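# Lift the bowl from the wire stand onto the table

## Task

Remove the bowl from the wire stand and place it right side up on the table, away from the stand, without moving the stand.

## Robot and tools

Robot: two arms, left_arm and right_arm, each ending in a five-finger hand. right_arm has a right hand and left_arm a mirrored left hand. Base positions in the scene frame: left_arm (+0.013, +0.301, 0) m, right_arm (-0.010, -0.256, 0) m, each turned about z only slightly. Scene frame: origin at table-top height midway between the arms, +z up, +x out over the table, left_arm on the +y side. Image left and right do not match arm names.

Hand point: a point fixed to the palm, 0.15 m out from the wrist face along the fingers and 0.05 m in front of the palm. Its +z runs along straight fingers, +y points out of the palm, and +x runs across the palm away from the thumb on the right hand (toward the thumb on the left hand). Straight fingers extend 0.06 to 0.07 m past the point. A bracket on the little-finger side of the wrist can strike objects.

Rows: every motion is expressed as a row of 28 numbers, each in [-1, 1], covering both arms even when only one moves. Order: left_arm dx, dy, dz, rx, ry, rz; left hand thumb_turn, thumb_bend, index, middle, ring, little, force_limit, speed; then the same 14 for right_arm. The six pose numbers are an offset, not a pose: they count from that arm's current Hand target along the Hand target's own axes, with 1.0 meaning 0.6 m of travel or 180 degrees of turn; rx, ry, rz form a single rotation vector. Sending zeros for all six asks the arm to go back to its Hand target. Finger numbers are absolute targets: -1 open/straight, +1 closed/curled; thumb_turn +1 puts the thumb opposite the fingers. force_limit runs from about 0 N at -1 to 10 N at +1 (15 N for both thumb motors); speed rises to full at +0.48. For a gentle grip close with speed at -0.94 or below. A hand's numbers are never ignored, so to keep a hand unchanged repeat the last hand numbers you actually sent (or, if none yet, its hand_measured plus hand_force_limit and hand_speed). An opposed grip holds things roughly 0.035 to 0.065 m thick.

execute_actions(actions, cameras): actions is a list of actions; each action is a table of up to 15 rows, one per 1/30 s step, with the final row repeated if fewer. Every row in an action counts from the Hand target at that action's start, so resending an offset moves further. cameras picks images; an empty actions list returns all cameras by default.

move(target, speed, blend, blocking, cameras): drives each hand point in a straight line toward a target row (or a list of up to 15 rows, all counted from the same starting Hand targets, not chained). speed is metres per second, 0.002 to 4.3, default 0.25 (turning limited to twice that in rad/s); one value or one per target. blend in metres rounds corners in a list; 0 stops at each. Paths do not avoid obstacles or the other arm, last at least 0.5 s and are cut off at 10 s. blocking=false returns early while motion continues. The result adds a move: line such as done, off_target, moving, held or fault, plus limits (paced = pose clipped, held = steps withheld).

wait(seconds 0 to 10): lets time pass with commands held. stop: brakes a running move. zoom_image(camera, region [x0, y0, x1, y1] pixels, max 504 by 504) enlarges part of the newest image from cam_high, cam_low, cam_left_wrist or cam_right_wrist (all 896x504). show_instructions shows reference images. finished_scene(scene) ends the current scene irreversibly; pass its number.

Results: end_effector_position (m) and end_effector_quat_wxyz are in each arm's own base frame. Hand target is the last commanded pose after clipping; the next offsets count from it. Hands report hand_measured, hand_stopped_by (moving, target, force, stalled, fault) and hand_load_n, six values each in motor order; a dropped object shows as load falling near 0. Joint torques include gravity and have offsets. Joint velocities may read within noise.

Behaviour: arms track loosely; resting 1 to 3 cm (sometimes 5 cm) below the command is normal, not contact. Orientation is clipped to 40 degrees from the current one per step. A finger keeps its lock until you send a new target; to grip harder raise force_limit and send a more-closed target. Avoid passing near an arm's own base.

Avoid: dropping the bowl or releasing it while moving, fast impacts, hard pushes into the table or stand, contact between the two hands or arms, letting anything leave the table, overloading fingers, and holding heavy loads or stretched poses long enough to overheat motors (MOTOR HOT warns; OVER-TEMPERATURE FAULT drops the arm). Something may occasionally nudge loose objects.

Each tool is called after "Emit:" by a JSON object that holds its "api" and its "payload", one argument or row to a line.

Reference images:

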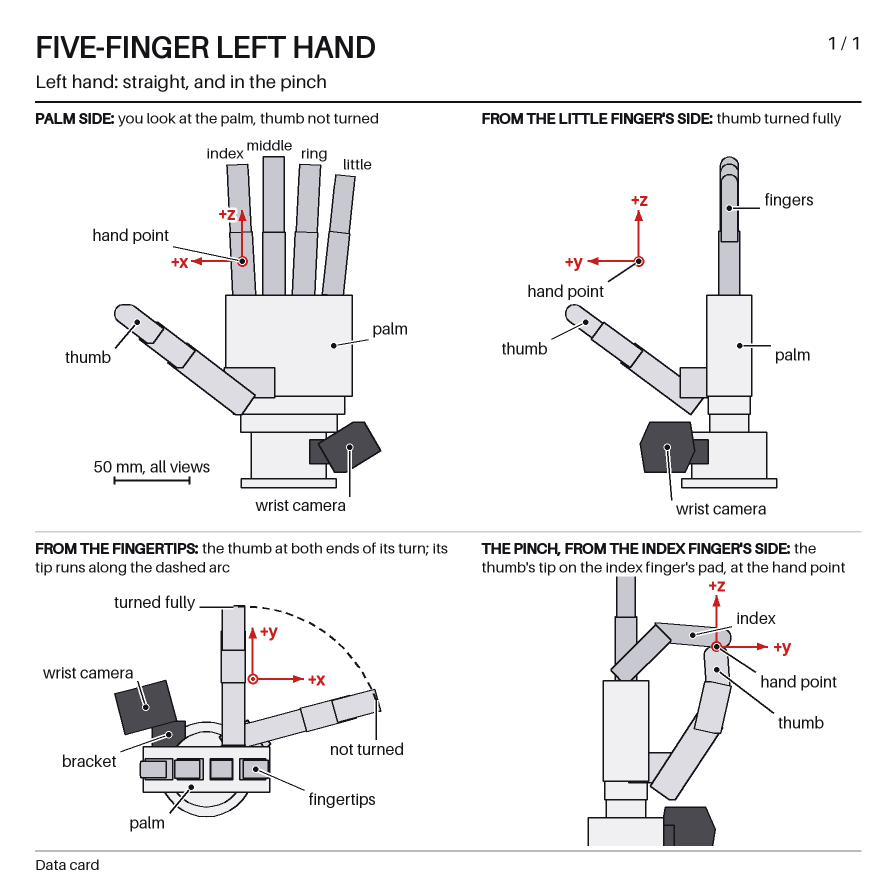

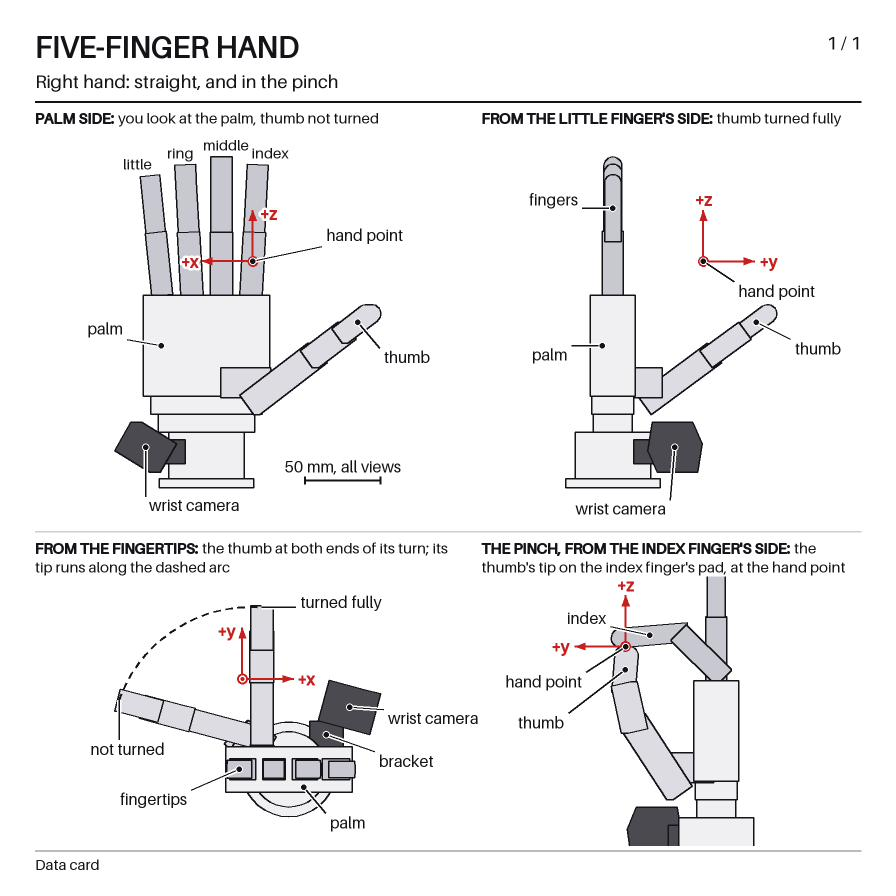

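## Session

Emit:
{"api": "execute_actions", "payload": {
  "actions": []
}}

Scene clock: 0.00 s.
left_arm: end_effector_position=(+0.2910, -0.1383, +0.3326) hand_measured=(-1.000, -1.000, -1.000, -1.000, -1.000, -1.000) hand_load_n=(+0.0, +0.0, +0.0, +0.0, +0.0, +0.0) hand_stopped_by=(target, target, target, target, target, target) hand_force_limit=0.00 hand_speed=-0.80 end_effector_quat_wxyz=(-0.169, +0.561, -0.553, +0.592) | right_arm: end_effector_position=(+0.6002, +0.0662, +0.3030) hand_measured=(-1.000, -1.000, -1.000, -1.000, -1.000, -1.000) hand_load_n=(+0.0, +0.0, +0.0, +0.0, +0.0, +0.0) hand_stopped_by=(target, target, target, target, target, target) hand_force_limit=0.00 hand_speed=-0.80 end_effector_quat_wxyz=(-0.367, +0.677, -0.563, +0.299)
Joint positions: left_arm=[-0.014 0.468 0.663 -0.469 0.471 -0.387] | right_arm=[0.023 1.431 1.396 -0.555 -0.142 -0.084]
Joint velocities: within noise
Joint torques (N m): no reading
Heat: left arm: hottest waist 25 °C; right arm: hottest wrist pitch 25 °C.
Hand target: left_arm +0.2924, -0.1383, +0.3510; -0.179, +0.550, -0.550, +0.602 | right_arm +0.6068, +0.0664, +0.3190; -0.376, +0.672, -0.558, +0.309

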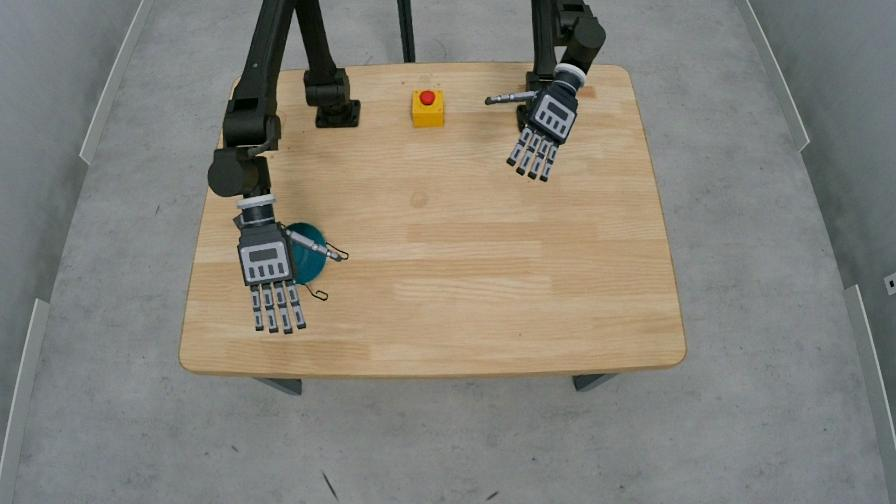

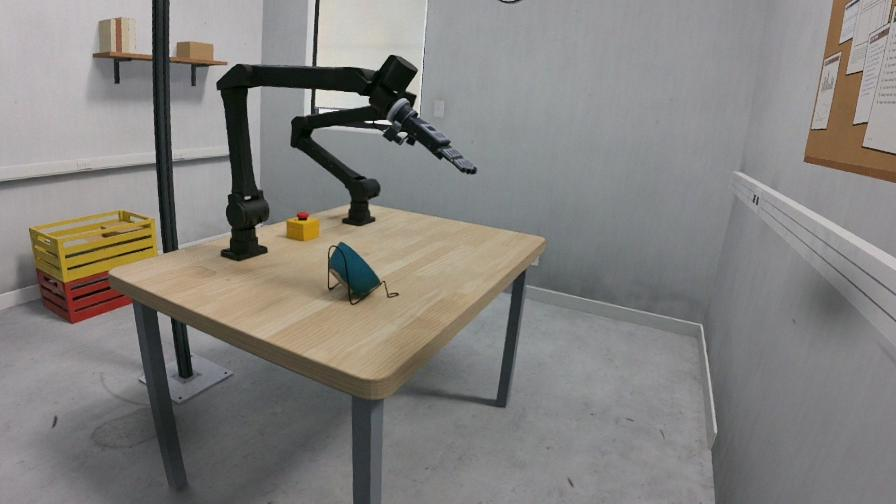

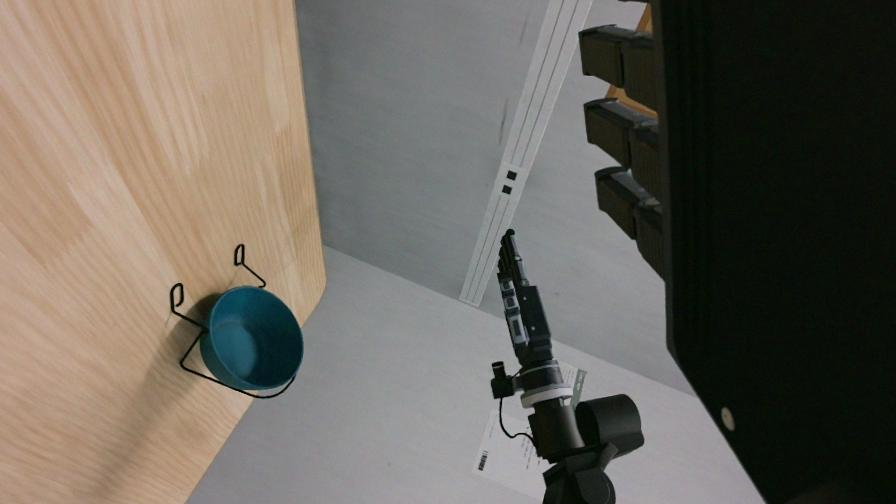

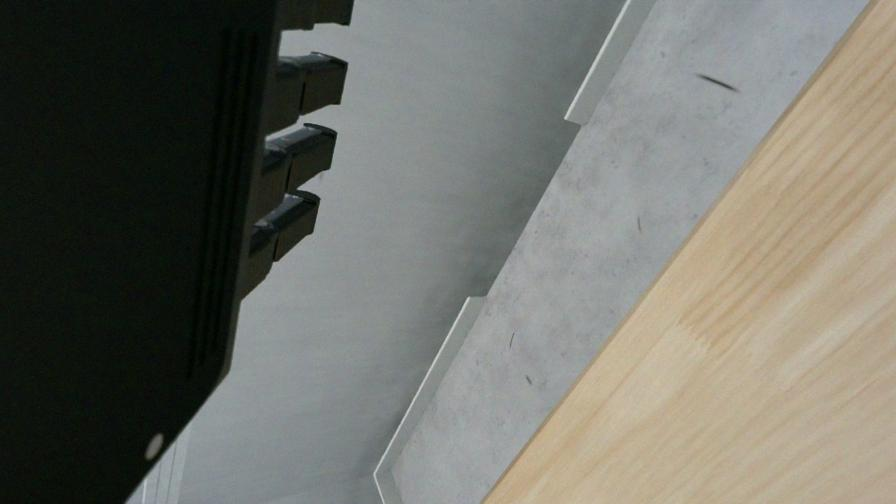

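Emit:
{"api": "zoom_image", "payload": {
  "camera": "cam_low",
  "region": [290, 210, 430, 330]
}}

Emit:
{"api": "zoom_image", "payload": {
  "camera": "cam_high",
  "region": [220, 180, 380, 340]
}}

Emit:
{"api": "zoom_image", "payload": {
  "camera": "cam_left_wrist",
  "region": [100, 180, 380, 440]
}}

Scaled by 3.600 from the camera's 896x504 image, which has a finer 1280x720 frame.

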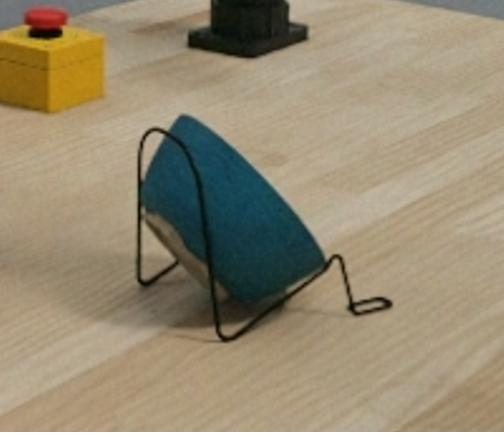

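Scaled by 3.150 from the camera's 896x504 image, which has a finer 1280x720 frame.

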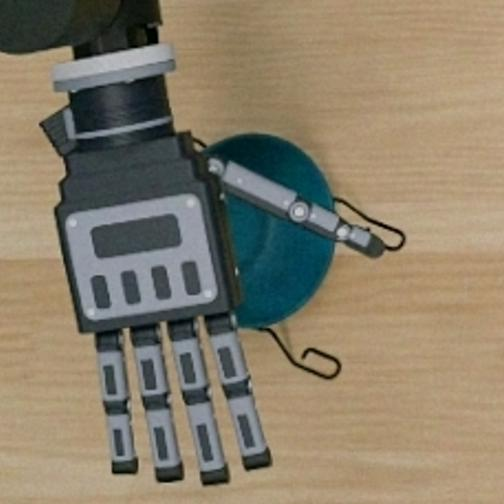

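Scaled by 1.800 from the camera's 896x504 image, which has a finer 1280x720 frame.

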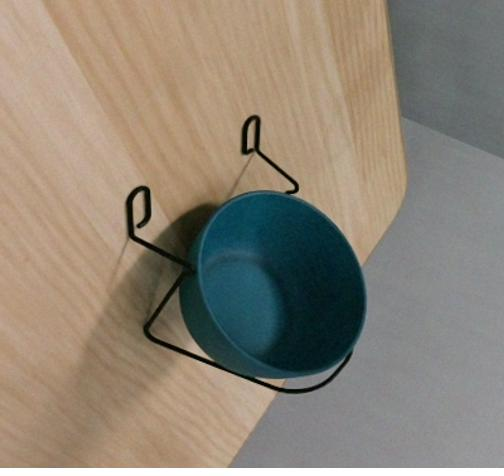

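Emit:
{"api": "move", "payload": {
  "target": [0,0,0,0,0,0,-1,-1,-1,-1,-1,-1,0,-0.8,-0.0953,0.3297,-0.1552,0.050,0.065,-0.191,1,-1,-1,-1,-1,-1,0,0],
  "speed": 0.2,
  "cameras": ["all"]
}}

Scene clock: 367.80 s.
left_arm: end_effector_position=(+0.2910, -0.1383, +0.3326) hand_measured=(-1.000, -1.000, -1.000, -1.000, -1.000, -1.000) hand_load_n=(+0.0, +0.0, +0.0, +0.0, +0.0, +0.0) hand_stopped_by=(target, target, target, target, target, target) hand_force_limit=0.00 hand_speed=-0.80 end_effector_quat_wxyz=(-0.169, +0.561, -0.553, +0.592) | right_arm: end_effector_position=(+0.4142, +0.0872, +0.1912) hand_measured=(+1.000, -1.000, -1.000, -1.000, -1.000, -1.000) hand_load_n=(+0.0, +0.0, +0.0, -0.5, +0.0, -0.5) hand_stopped_by=(target, target, target, target, target, target) hand_force_limit=0.00 hand_speed=0.00 end_effector_quat_wxyz=(-0.257, +0.745, -0.353, +0.504)
Joint positions: left_arm=[-0.014 0.468 0.663 -0.469 0.471 -0.387] | right_arm=[0.357 0.908 0.589 -0.068 0.306 -0.535]
Joint torques (N m): left_arm=[-0.73 0.03 11.82 2 0.2 -0.02] | right_arm=[1.08 -5.95 10.51 2.54 0.25 -0.2]
Heat: left arm: hottest elbow 33 °C; right arm: hottest elbow 36 °C.
Hand target: left_arm +0.2924, -0.1383, +0.3510; -0.179, +0.550, -0.550, +0.602 | right_arm +0.4160, +0.0889, +0.1999; -0.261, +0.741, -0.344, +0.514
Off the commanded pose: left_arm 0.018 m, 2 deg | right_arm 0.009 m, 2 deg.
move: off_target (left_arm)

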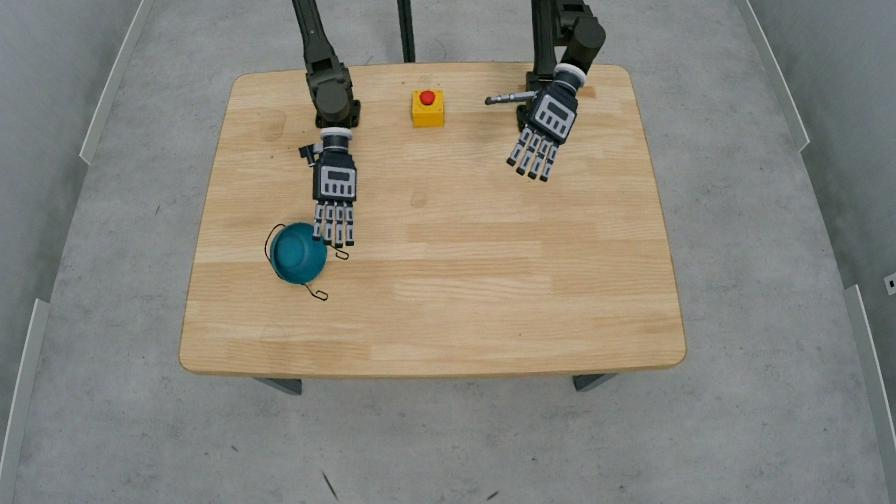

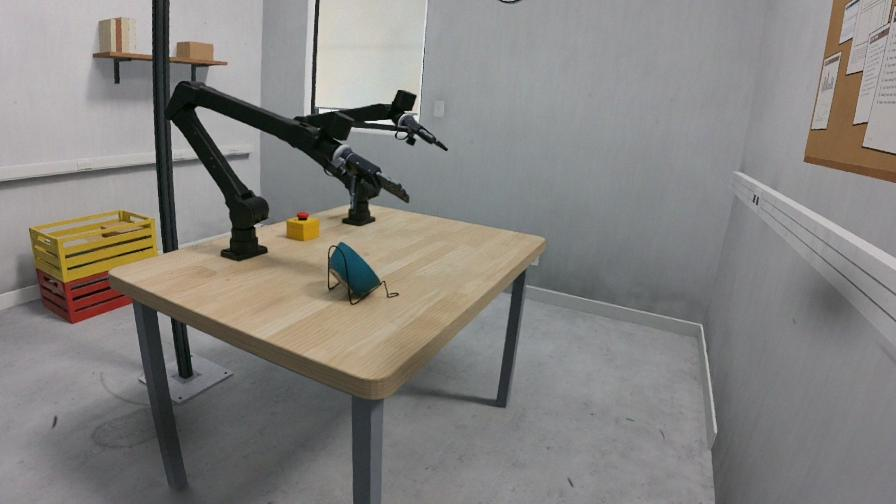

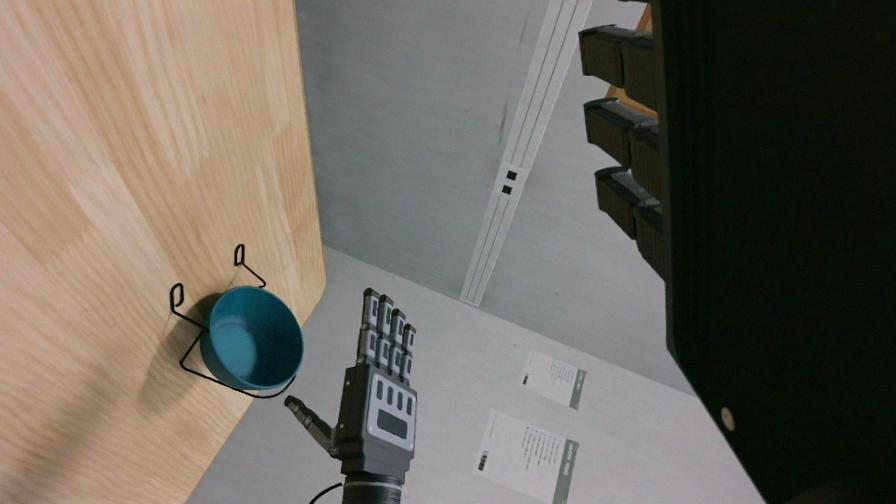

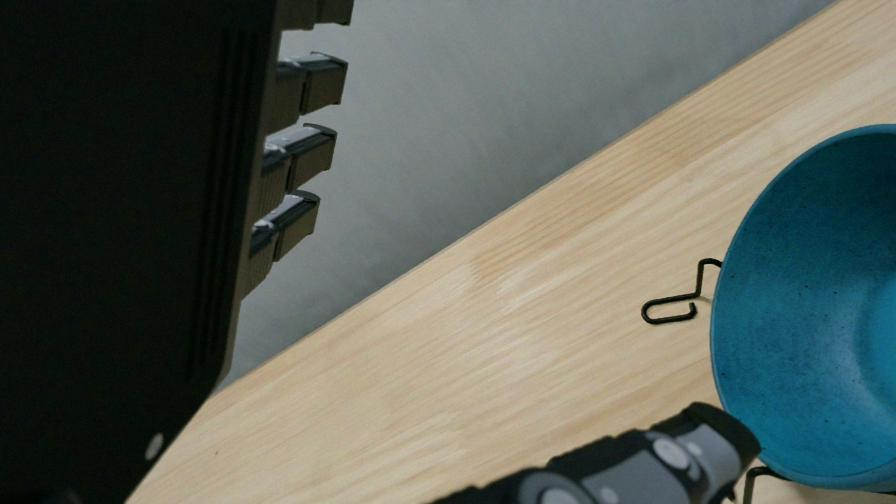

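Emit:
{"api": "zoom_image", "payload": {
  "camera": "cam_high",
  "region": [240, 120, 380, 310]
}}

Emit:
{"api": "zoom_image", "payload": {
  "camera": "cam_low",
  "region": [290, 120, 430, 310]
}}

Emit:
{"api": "zoom_image", "payload": {
  "camera": "cam_left_wrist",
  "region": [130, 220, 450, 504]
}}

Scaled by 2.653 from the camera's 896x504 image, which has a finer 1280x720 frame.

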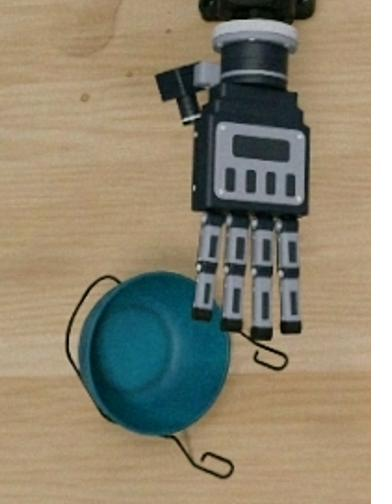

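Scaled by 2.653 from the camera's 896x504 image, which has a finer 1280x720 frame.

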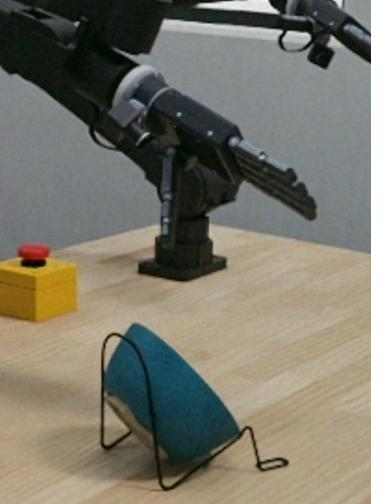

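Scaled by 1.575 from the camera's 896x504 image, which has a finer 1280x720 frame.

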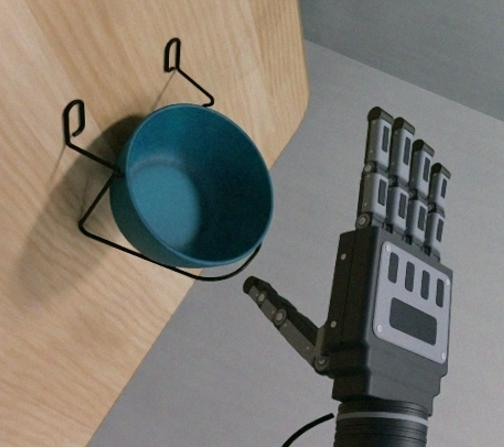

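Emit:
{"api": "move", "payload": {
  "target": [0,0,0,0,0,0,-1,-1,-1,-1,-1,-1,0,-0.8,0.0385,0.1112,-0.0098,0.0556,0,0,1,-1,-1,-1,-1,-1,0,0],
  "speed": 0.15,
  "cameras": ["all"]
}}

Emit:
{"api": "zoom_image", "payload": {
  "camera": "cam_high",
  "region": [250, 180, 370, 300]
}}

Emit:
{"api": "zoom_image", "payload": {
  "camera": "cam_low",
  "region": [290, 170, 430, 310]
}}

Emit:
{"api": "zoom_image", "payload": {
  "camera": "cam_left_wrist",
  "region": [130, 220, 410, 500]
}}

Scene clock: 530.50 s.
left_arm: end_effector_position=(+0.2910, -0.1383, +0.3326) hand_measured=(-1.000, -1.000, -1.000, -1.000, -1.000, -1.000) hand_load_n=(-0.5, +0.0, +0.0, +0.0, +0.0, +0.0) hand_stopped_by=(target, target, target, target, target, target) hand_force_limit=0.00 hand_speed=-0.80 end_effector_quat_wxyz=(-0.169, +0.561, -0.553, +0.592) | right_arm: end_effector_position=(+0.3969, +0.0324, +0.1586) hand_measured=(+1.000, -1.000, -1.000, -1.000, -1.000, -1.000) hand_load_n=(+0.5, +0.0, +0.0, +0.0, +0.0, +0.0) hand_stopped_by=(target, target, target, target, target, target) hand_force_limit=0.00 hand_speed=0.00 end_effector_quat_wxyz=(-0.326, +0.720, -0.306, +0.531)
Joint positions: left_arm=[-0.014 0.468 0.663 -0.469 0.471 -0.387] | right_arm=[0.074 0.802 0.353 0.223 -0.074 -0.636]
Joint torques (N m): left_arm=[-0.79 -0.03 11.81 2 0.2 -0.02] | right_arm=[-1.61 -3.14 10.11 2.67 -0.06 -0.24]
Heat: left arm: hottest elbow 34 °C; right arm: hottest elbow 36 °C.
Hand target: left_arm +0.2924, -0.1383, +0.3510; -0.179, +0.550, -0.550, +0.602 | right_arm +0.3998, +0.0288, +0.1659; -0.325, +0.715, -0.298, +0.542
Off the commanded pose: left_arm 0.018 m, 2 deg | right_arm 0.009 m, 2 deg.
move: off_target (left_arm)

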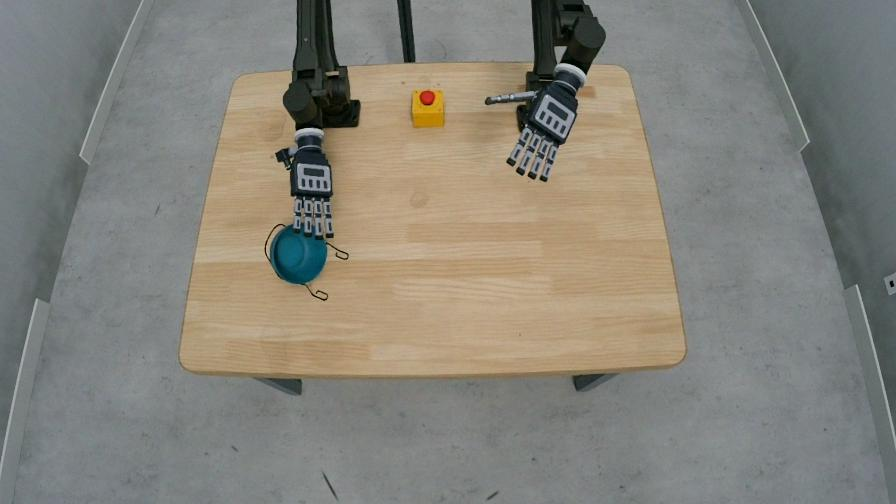

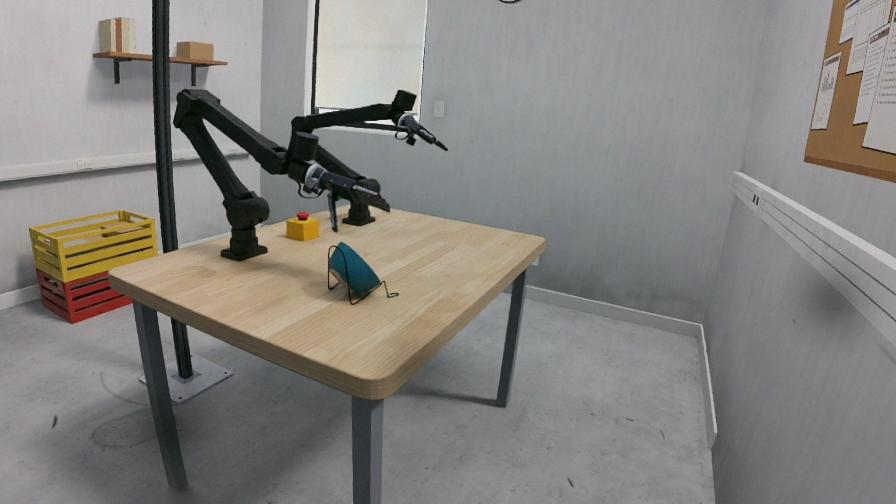

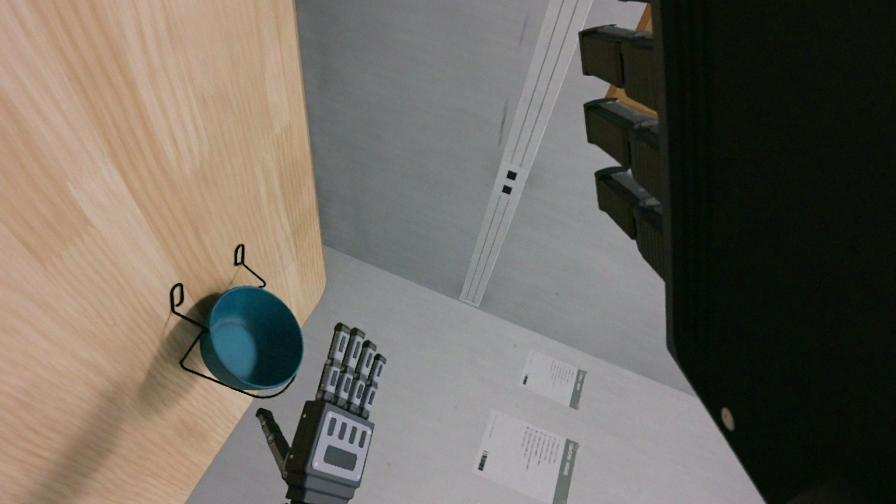

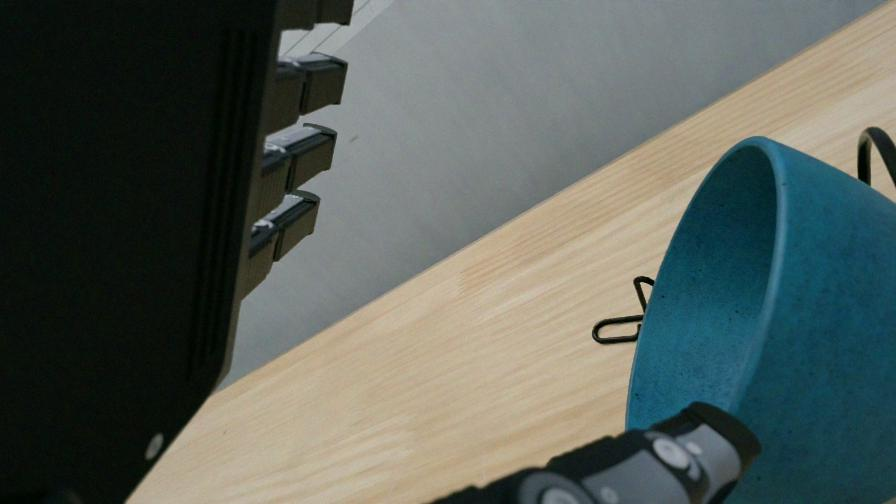

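Scaled by 4.200 from the camera's 896x504 image, which has a finer 1280x720 frame.

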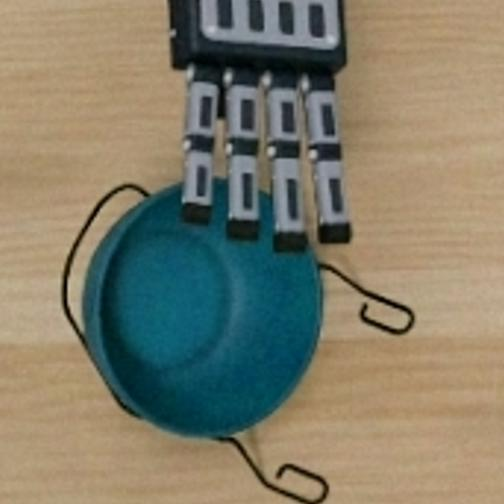

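Scaled by 3.600 from the camera's 896x504 image, which has a finer 1280x720 frame.

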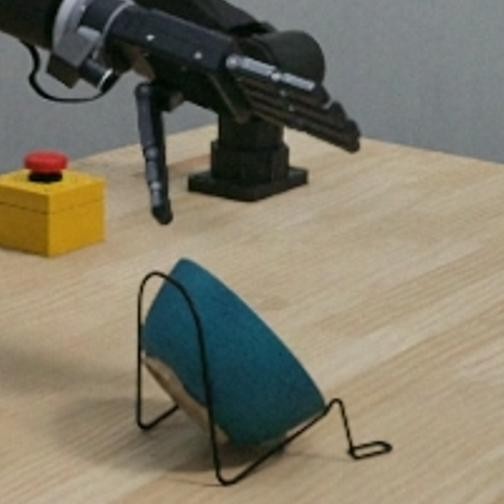

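Scaled by 1.800 from the camera's 896x504 image, which has a finer 1280x720 frame.

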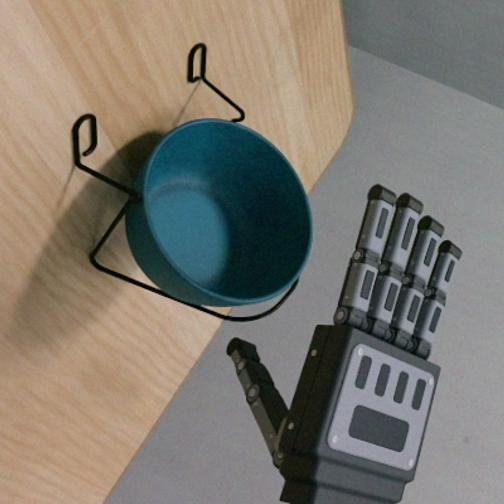

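Emit:
{"api": "move", "payload": {
  "target": [0,0,0,0,0,0,-1,-1,-1,-1,-1,-1,0,-0.8,0,0.0917,0,0,0,0,1,-1,-1,-1,-1,-1,0,0],
  "speed": 0.12,
  "cameras": ["all"]
}}

Emit:
{"api": "zoom_image", "payload": {
  "camera": "cam_low",
  "region": [290, 170, 430, 310]
}}

Emit:
{"api": "zoom_image", "payload": {
  "camera": "cam_left_wrist",
  "region": [130, 220, 410, 500]
}}

Scene clock: 585.60 s.
left_arm: end_effector_position=(+0.2910, -0.1383, +0.3326) hand_measured=(-1.000, -1.000, -1.000, -1.000, -1.000, -1.000) hand_load_n=(-0.5, +0.0, +0.0, +0.0, +0.0, +0.0) hand_stopped_by=(target, target, target, target, target, target) hand_force_limit=0.00 hand_speed=-0.80 end_effector_quat_wxyz=(-0.169, +0.561, -0.553, +0.592) | right_arm: end_effector_position=(+0.3927, -0.0008, +0.1206) hand_measured=(+1.000, -1.000, -1.000, -1.000, -1.000, -1.000) hand_load_n=(+0.0, +0.0, +0.0, +0.0, +0.0, +0.5) hand_stopped_by=(target, target, target, target, target, target) hand_force_limit=0.00 hand_speed=0.00 end_effector_quat_wxyz=(-0.329, +0.716, -0.304, +0.535)
Joint positions: left_arm=[-0.014 0.468 0.663 -0.469 0.471 -0.387] | right_arm=[-0.078 0.893 0.262 0.413 -0.223 -0.667]
Joint torques (N m): left_arm=[-0.73 -0.03 11.82 2 0.2 -0.02] | right_arm=[-1.32 -2.96 9.29 2.69 -0.04 -0.17]
Heat: left arm: hottest elbow 34 °C; right arm: hottest elbow 34 °C.
Hand target: left_arm +0.2924, -0.1383, +0.3510; -0.179, +0.550, -0.550, +0.602 | right_arm +0.3957, -0.0047, +0.1225; -0.325, +0.715, -0.298, +0.542
Off the commanded pose: left_arm 0.018 m, 2 deg | right_arm 0.005 m, 1 deg.
move: off_target (left_arm)

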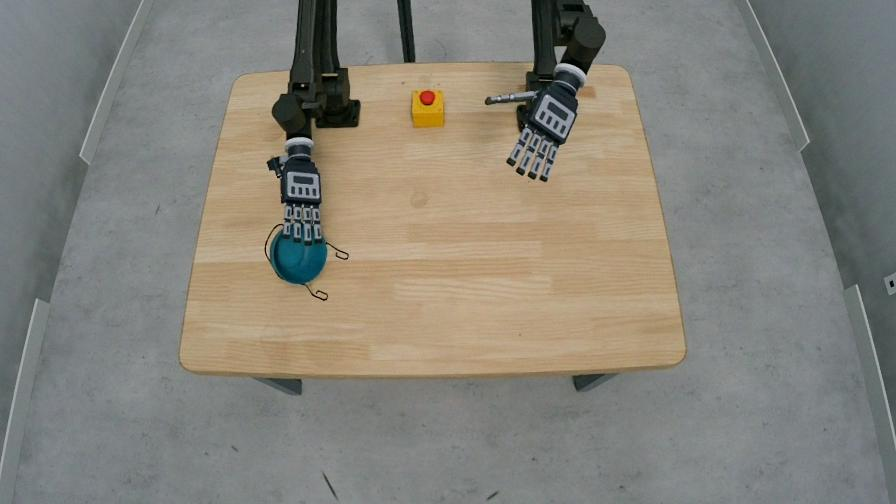

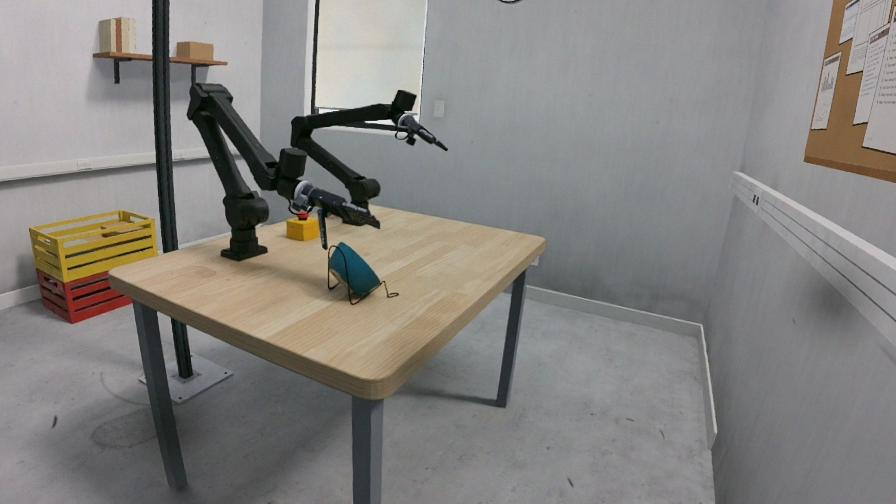

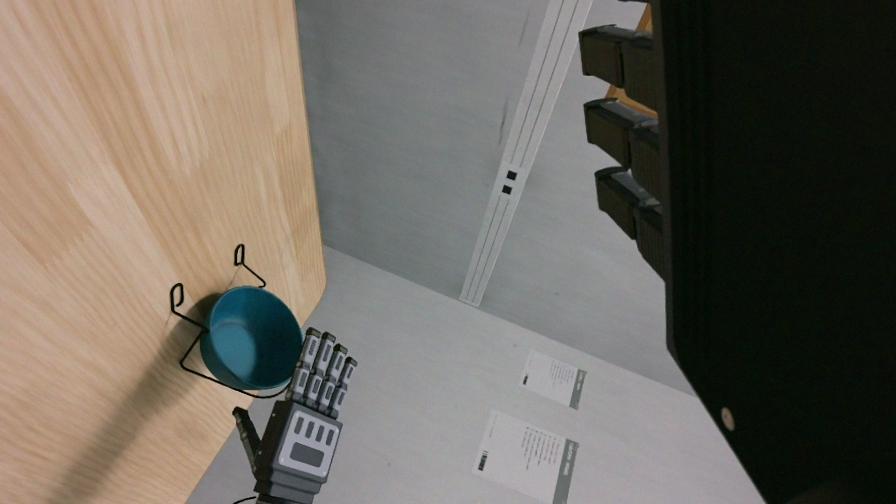

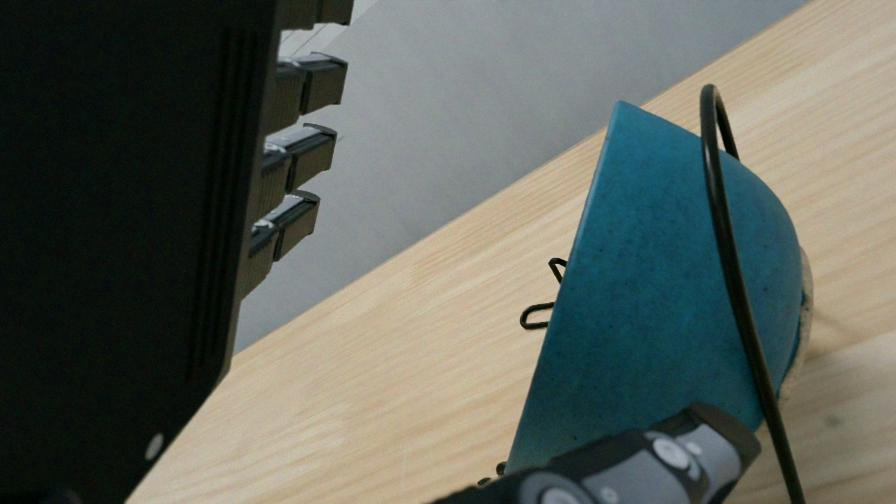

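Scaled by 3.600 from the camera's 896x504 image, which has a finer 1280x720 frame.

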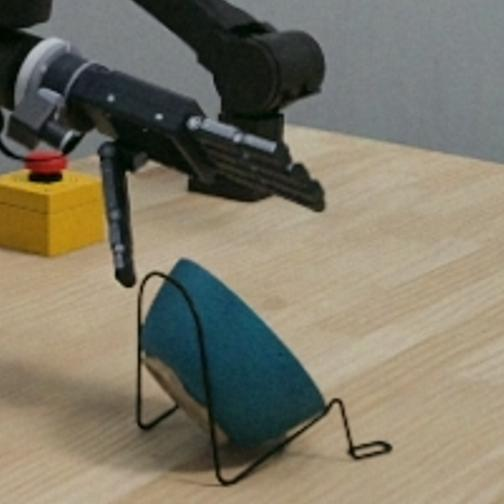

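Scaled by 1.800 from the camera's 896x504 image, which has a finer 1280x720 frame.

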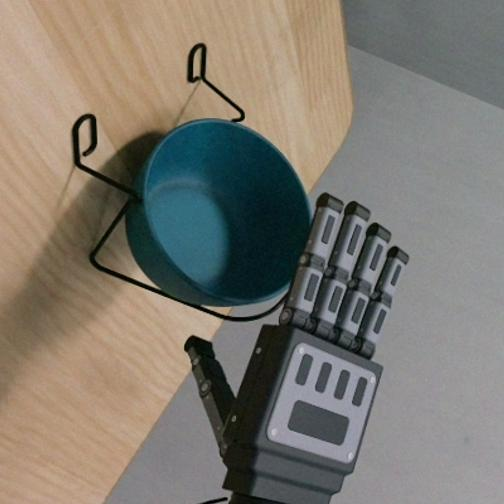

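Emit:
{"api": "move", "payload": {
  "target": [0,0,0,0,0,0,-1,-1,-1,-1,-1,-1,0,-0.8,0,0.0567,0,0,0,0,1,-1,-1,-1,-1,-1,0,0],
  "speed": 0.1,
  "cameras": ["all"]
}}

Emit:
{"api": "zoom_image", "payload": {
  "camera": "cam_low",
  "region": [290, 170, 430, 310]
}}

Emit:
{"api": "zoom_image", "payload": {
  "camera": "cam_left_wrist",
  "region": [130, 220, 410, 500]
}}

Scene clock: 635.50 s.
left_arm: end_effector_position=(+0.2910, -0.1383, +0.3326) hand_measured=(-1.000, -1.000, -1.000, -1.000, -1.000, -1.000) hand_load_n=(-0.5, +0.0, +0.0, +0.0, +0.0, +0.0) hand_stopped_by=(target, target, target, target, target, target) hand_force_limit=0.00 hand_speed=-0.80 end_effector_quat_wxyz=(-0.169, +0.561, -0.553, +0.592) | right_arm: end_effector_position=(+0.3910, -0.0215, +0.0946) hand_measured=(+1.000, -1.000, -1.000, -1.000, -1.000, -1.000) hand_load_n=(+0.0, +0.0, +0.0, +0.0, +0.0, +0.0) hand_stopped_by=(target, target, target, target, target, target) hand_force_limit=0.00 hand_speed=0.00 end_effector_quat_wxyz=(-0.330, +0.716, -0.304, +0.536)
Joint positions: left_arm=[-0.014 0.468 0.663 -0.469 0.471 -0.387] | right_arm=[-0.174 1.005 0.221 0.562 -0.316 -0.688]
Joint torques (N m): left_arm=[-0.79 -0.03 11.81 2 0.21 -0.02] | right_arm=[-1.49 -2.78 8.2 2.48 -0.1 -0.26]
Heat: left arm: hottest elbow 34 °C; right arm: hottest elbow 33 °C.
Hand target: left_arm +0.2924, -0.1383, +0.3510; -0.179, +0.550, -0.550, +0.602 | right_arm +0.3931, -0.0256, +0.0955; -0.325, +0.715, -0.298, +0.542
Off the commanded pose: left_arm 0.018 m, 2 deg | right_arm 0.005 m, 1 deg.
move: off_target (left_arm)

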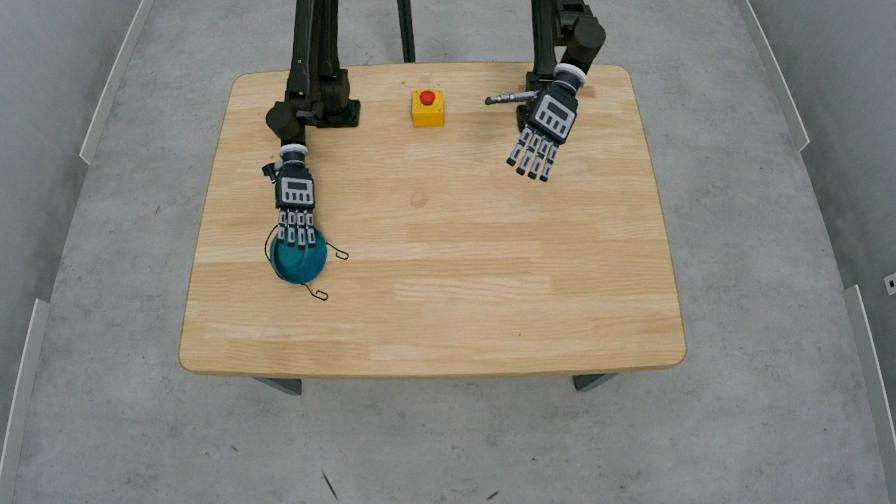

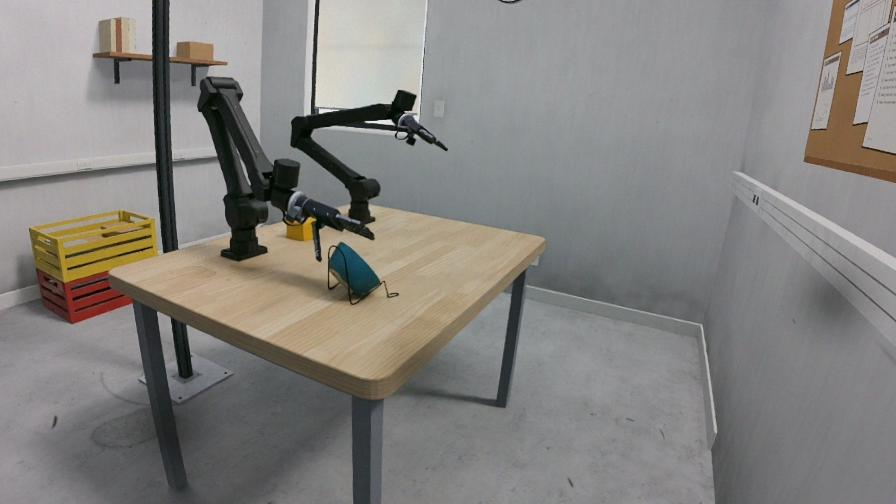

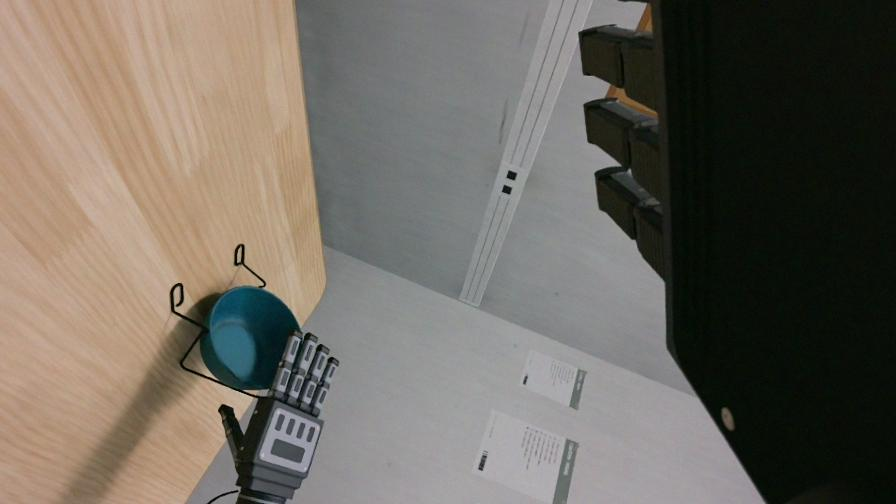

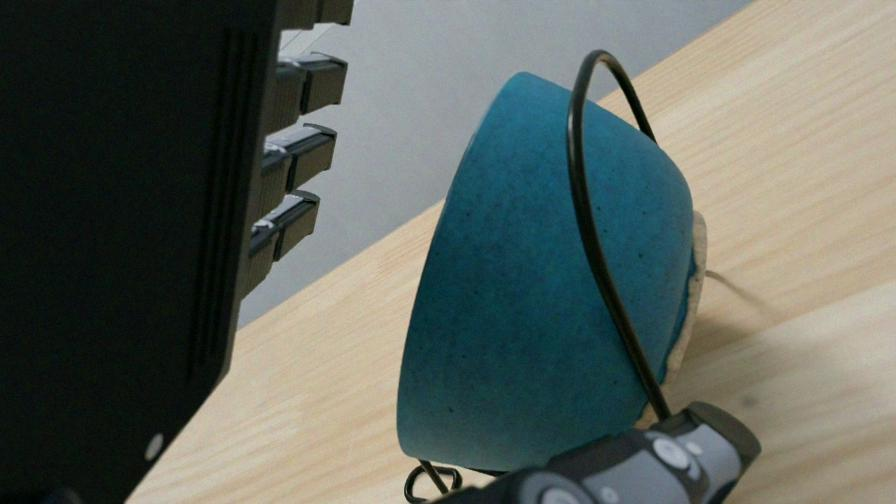

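Scaled by 3.600 from the camera's 896x504 image, which has a finer 1280x720 frame.

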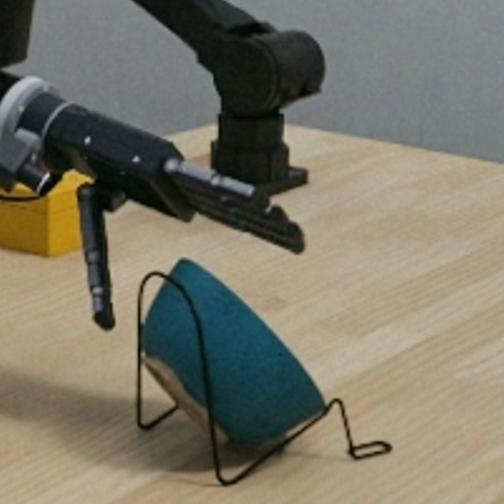

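Scaled by 1.800 from the camera's 896x504 image, which has a finer 1280x720 frame.

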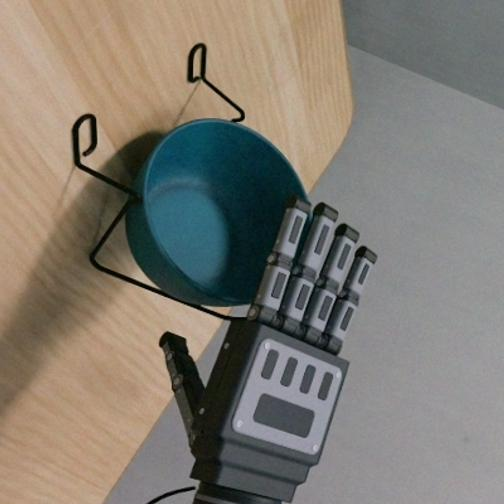

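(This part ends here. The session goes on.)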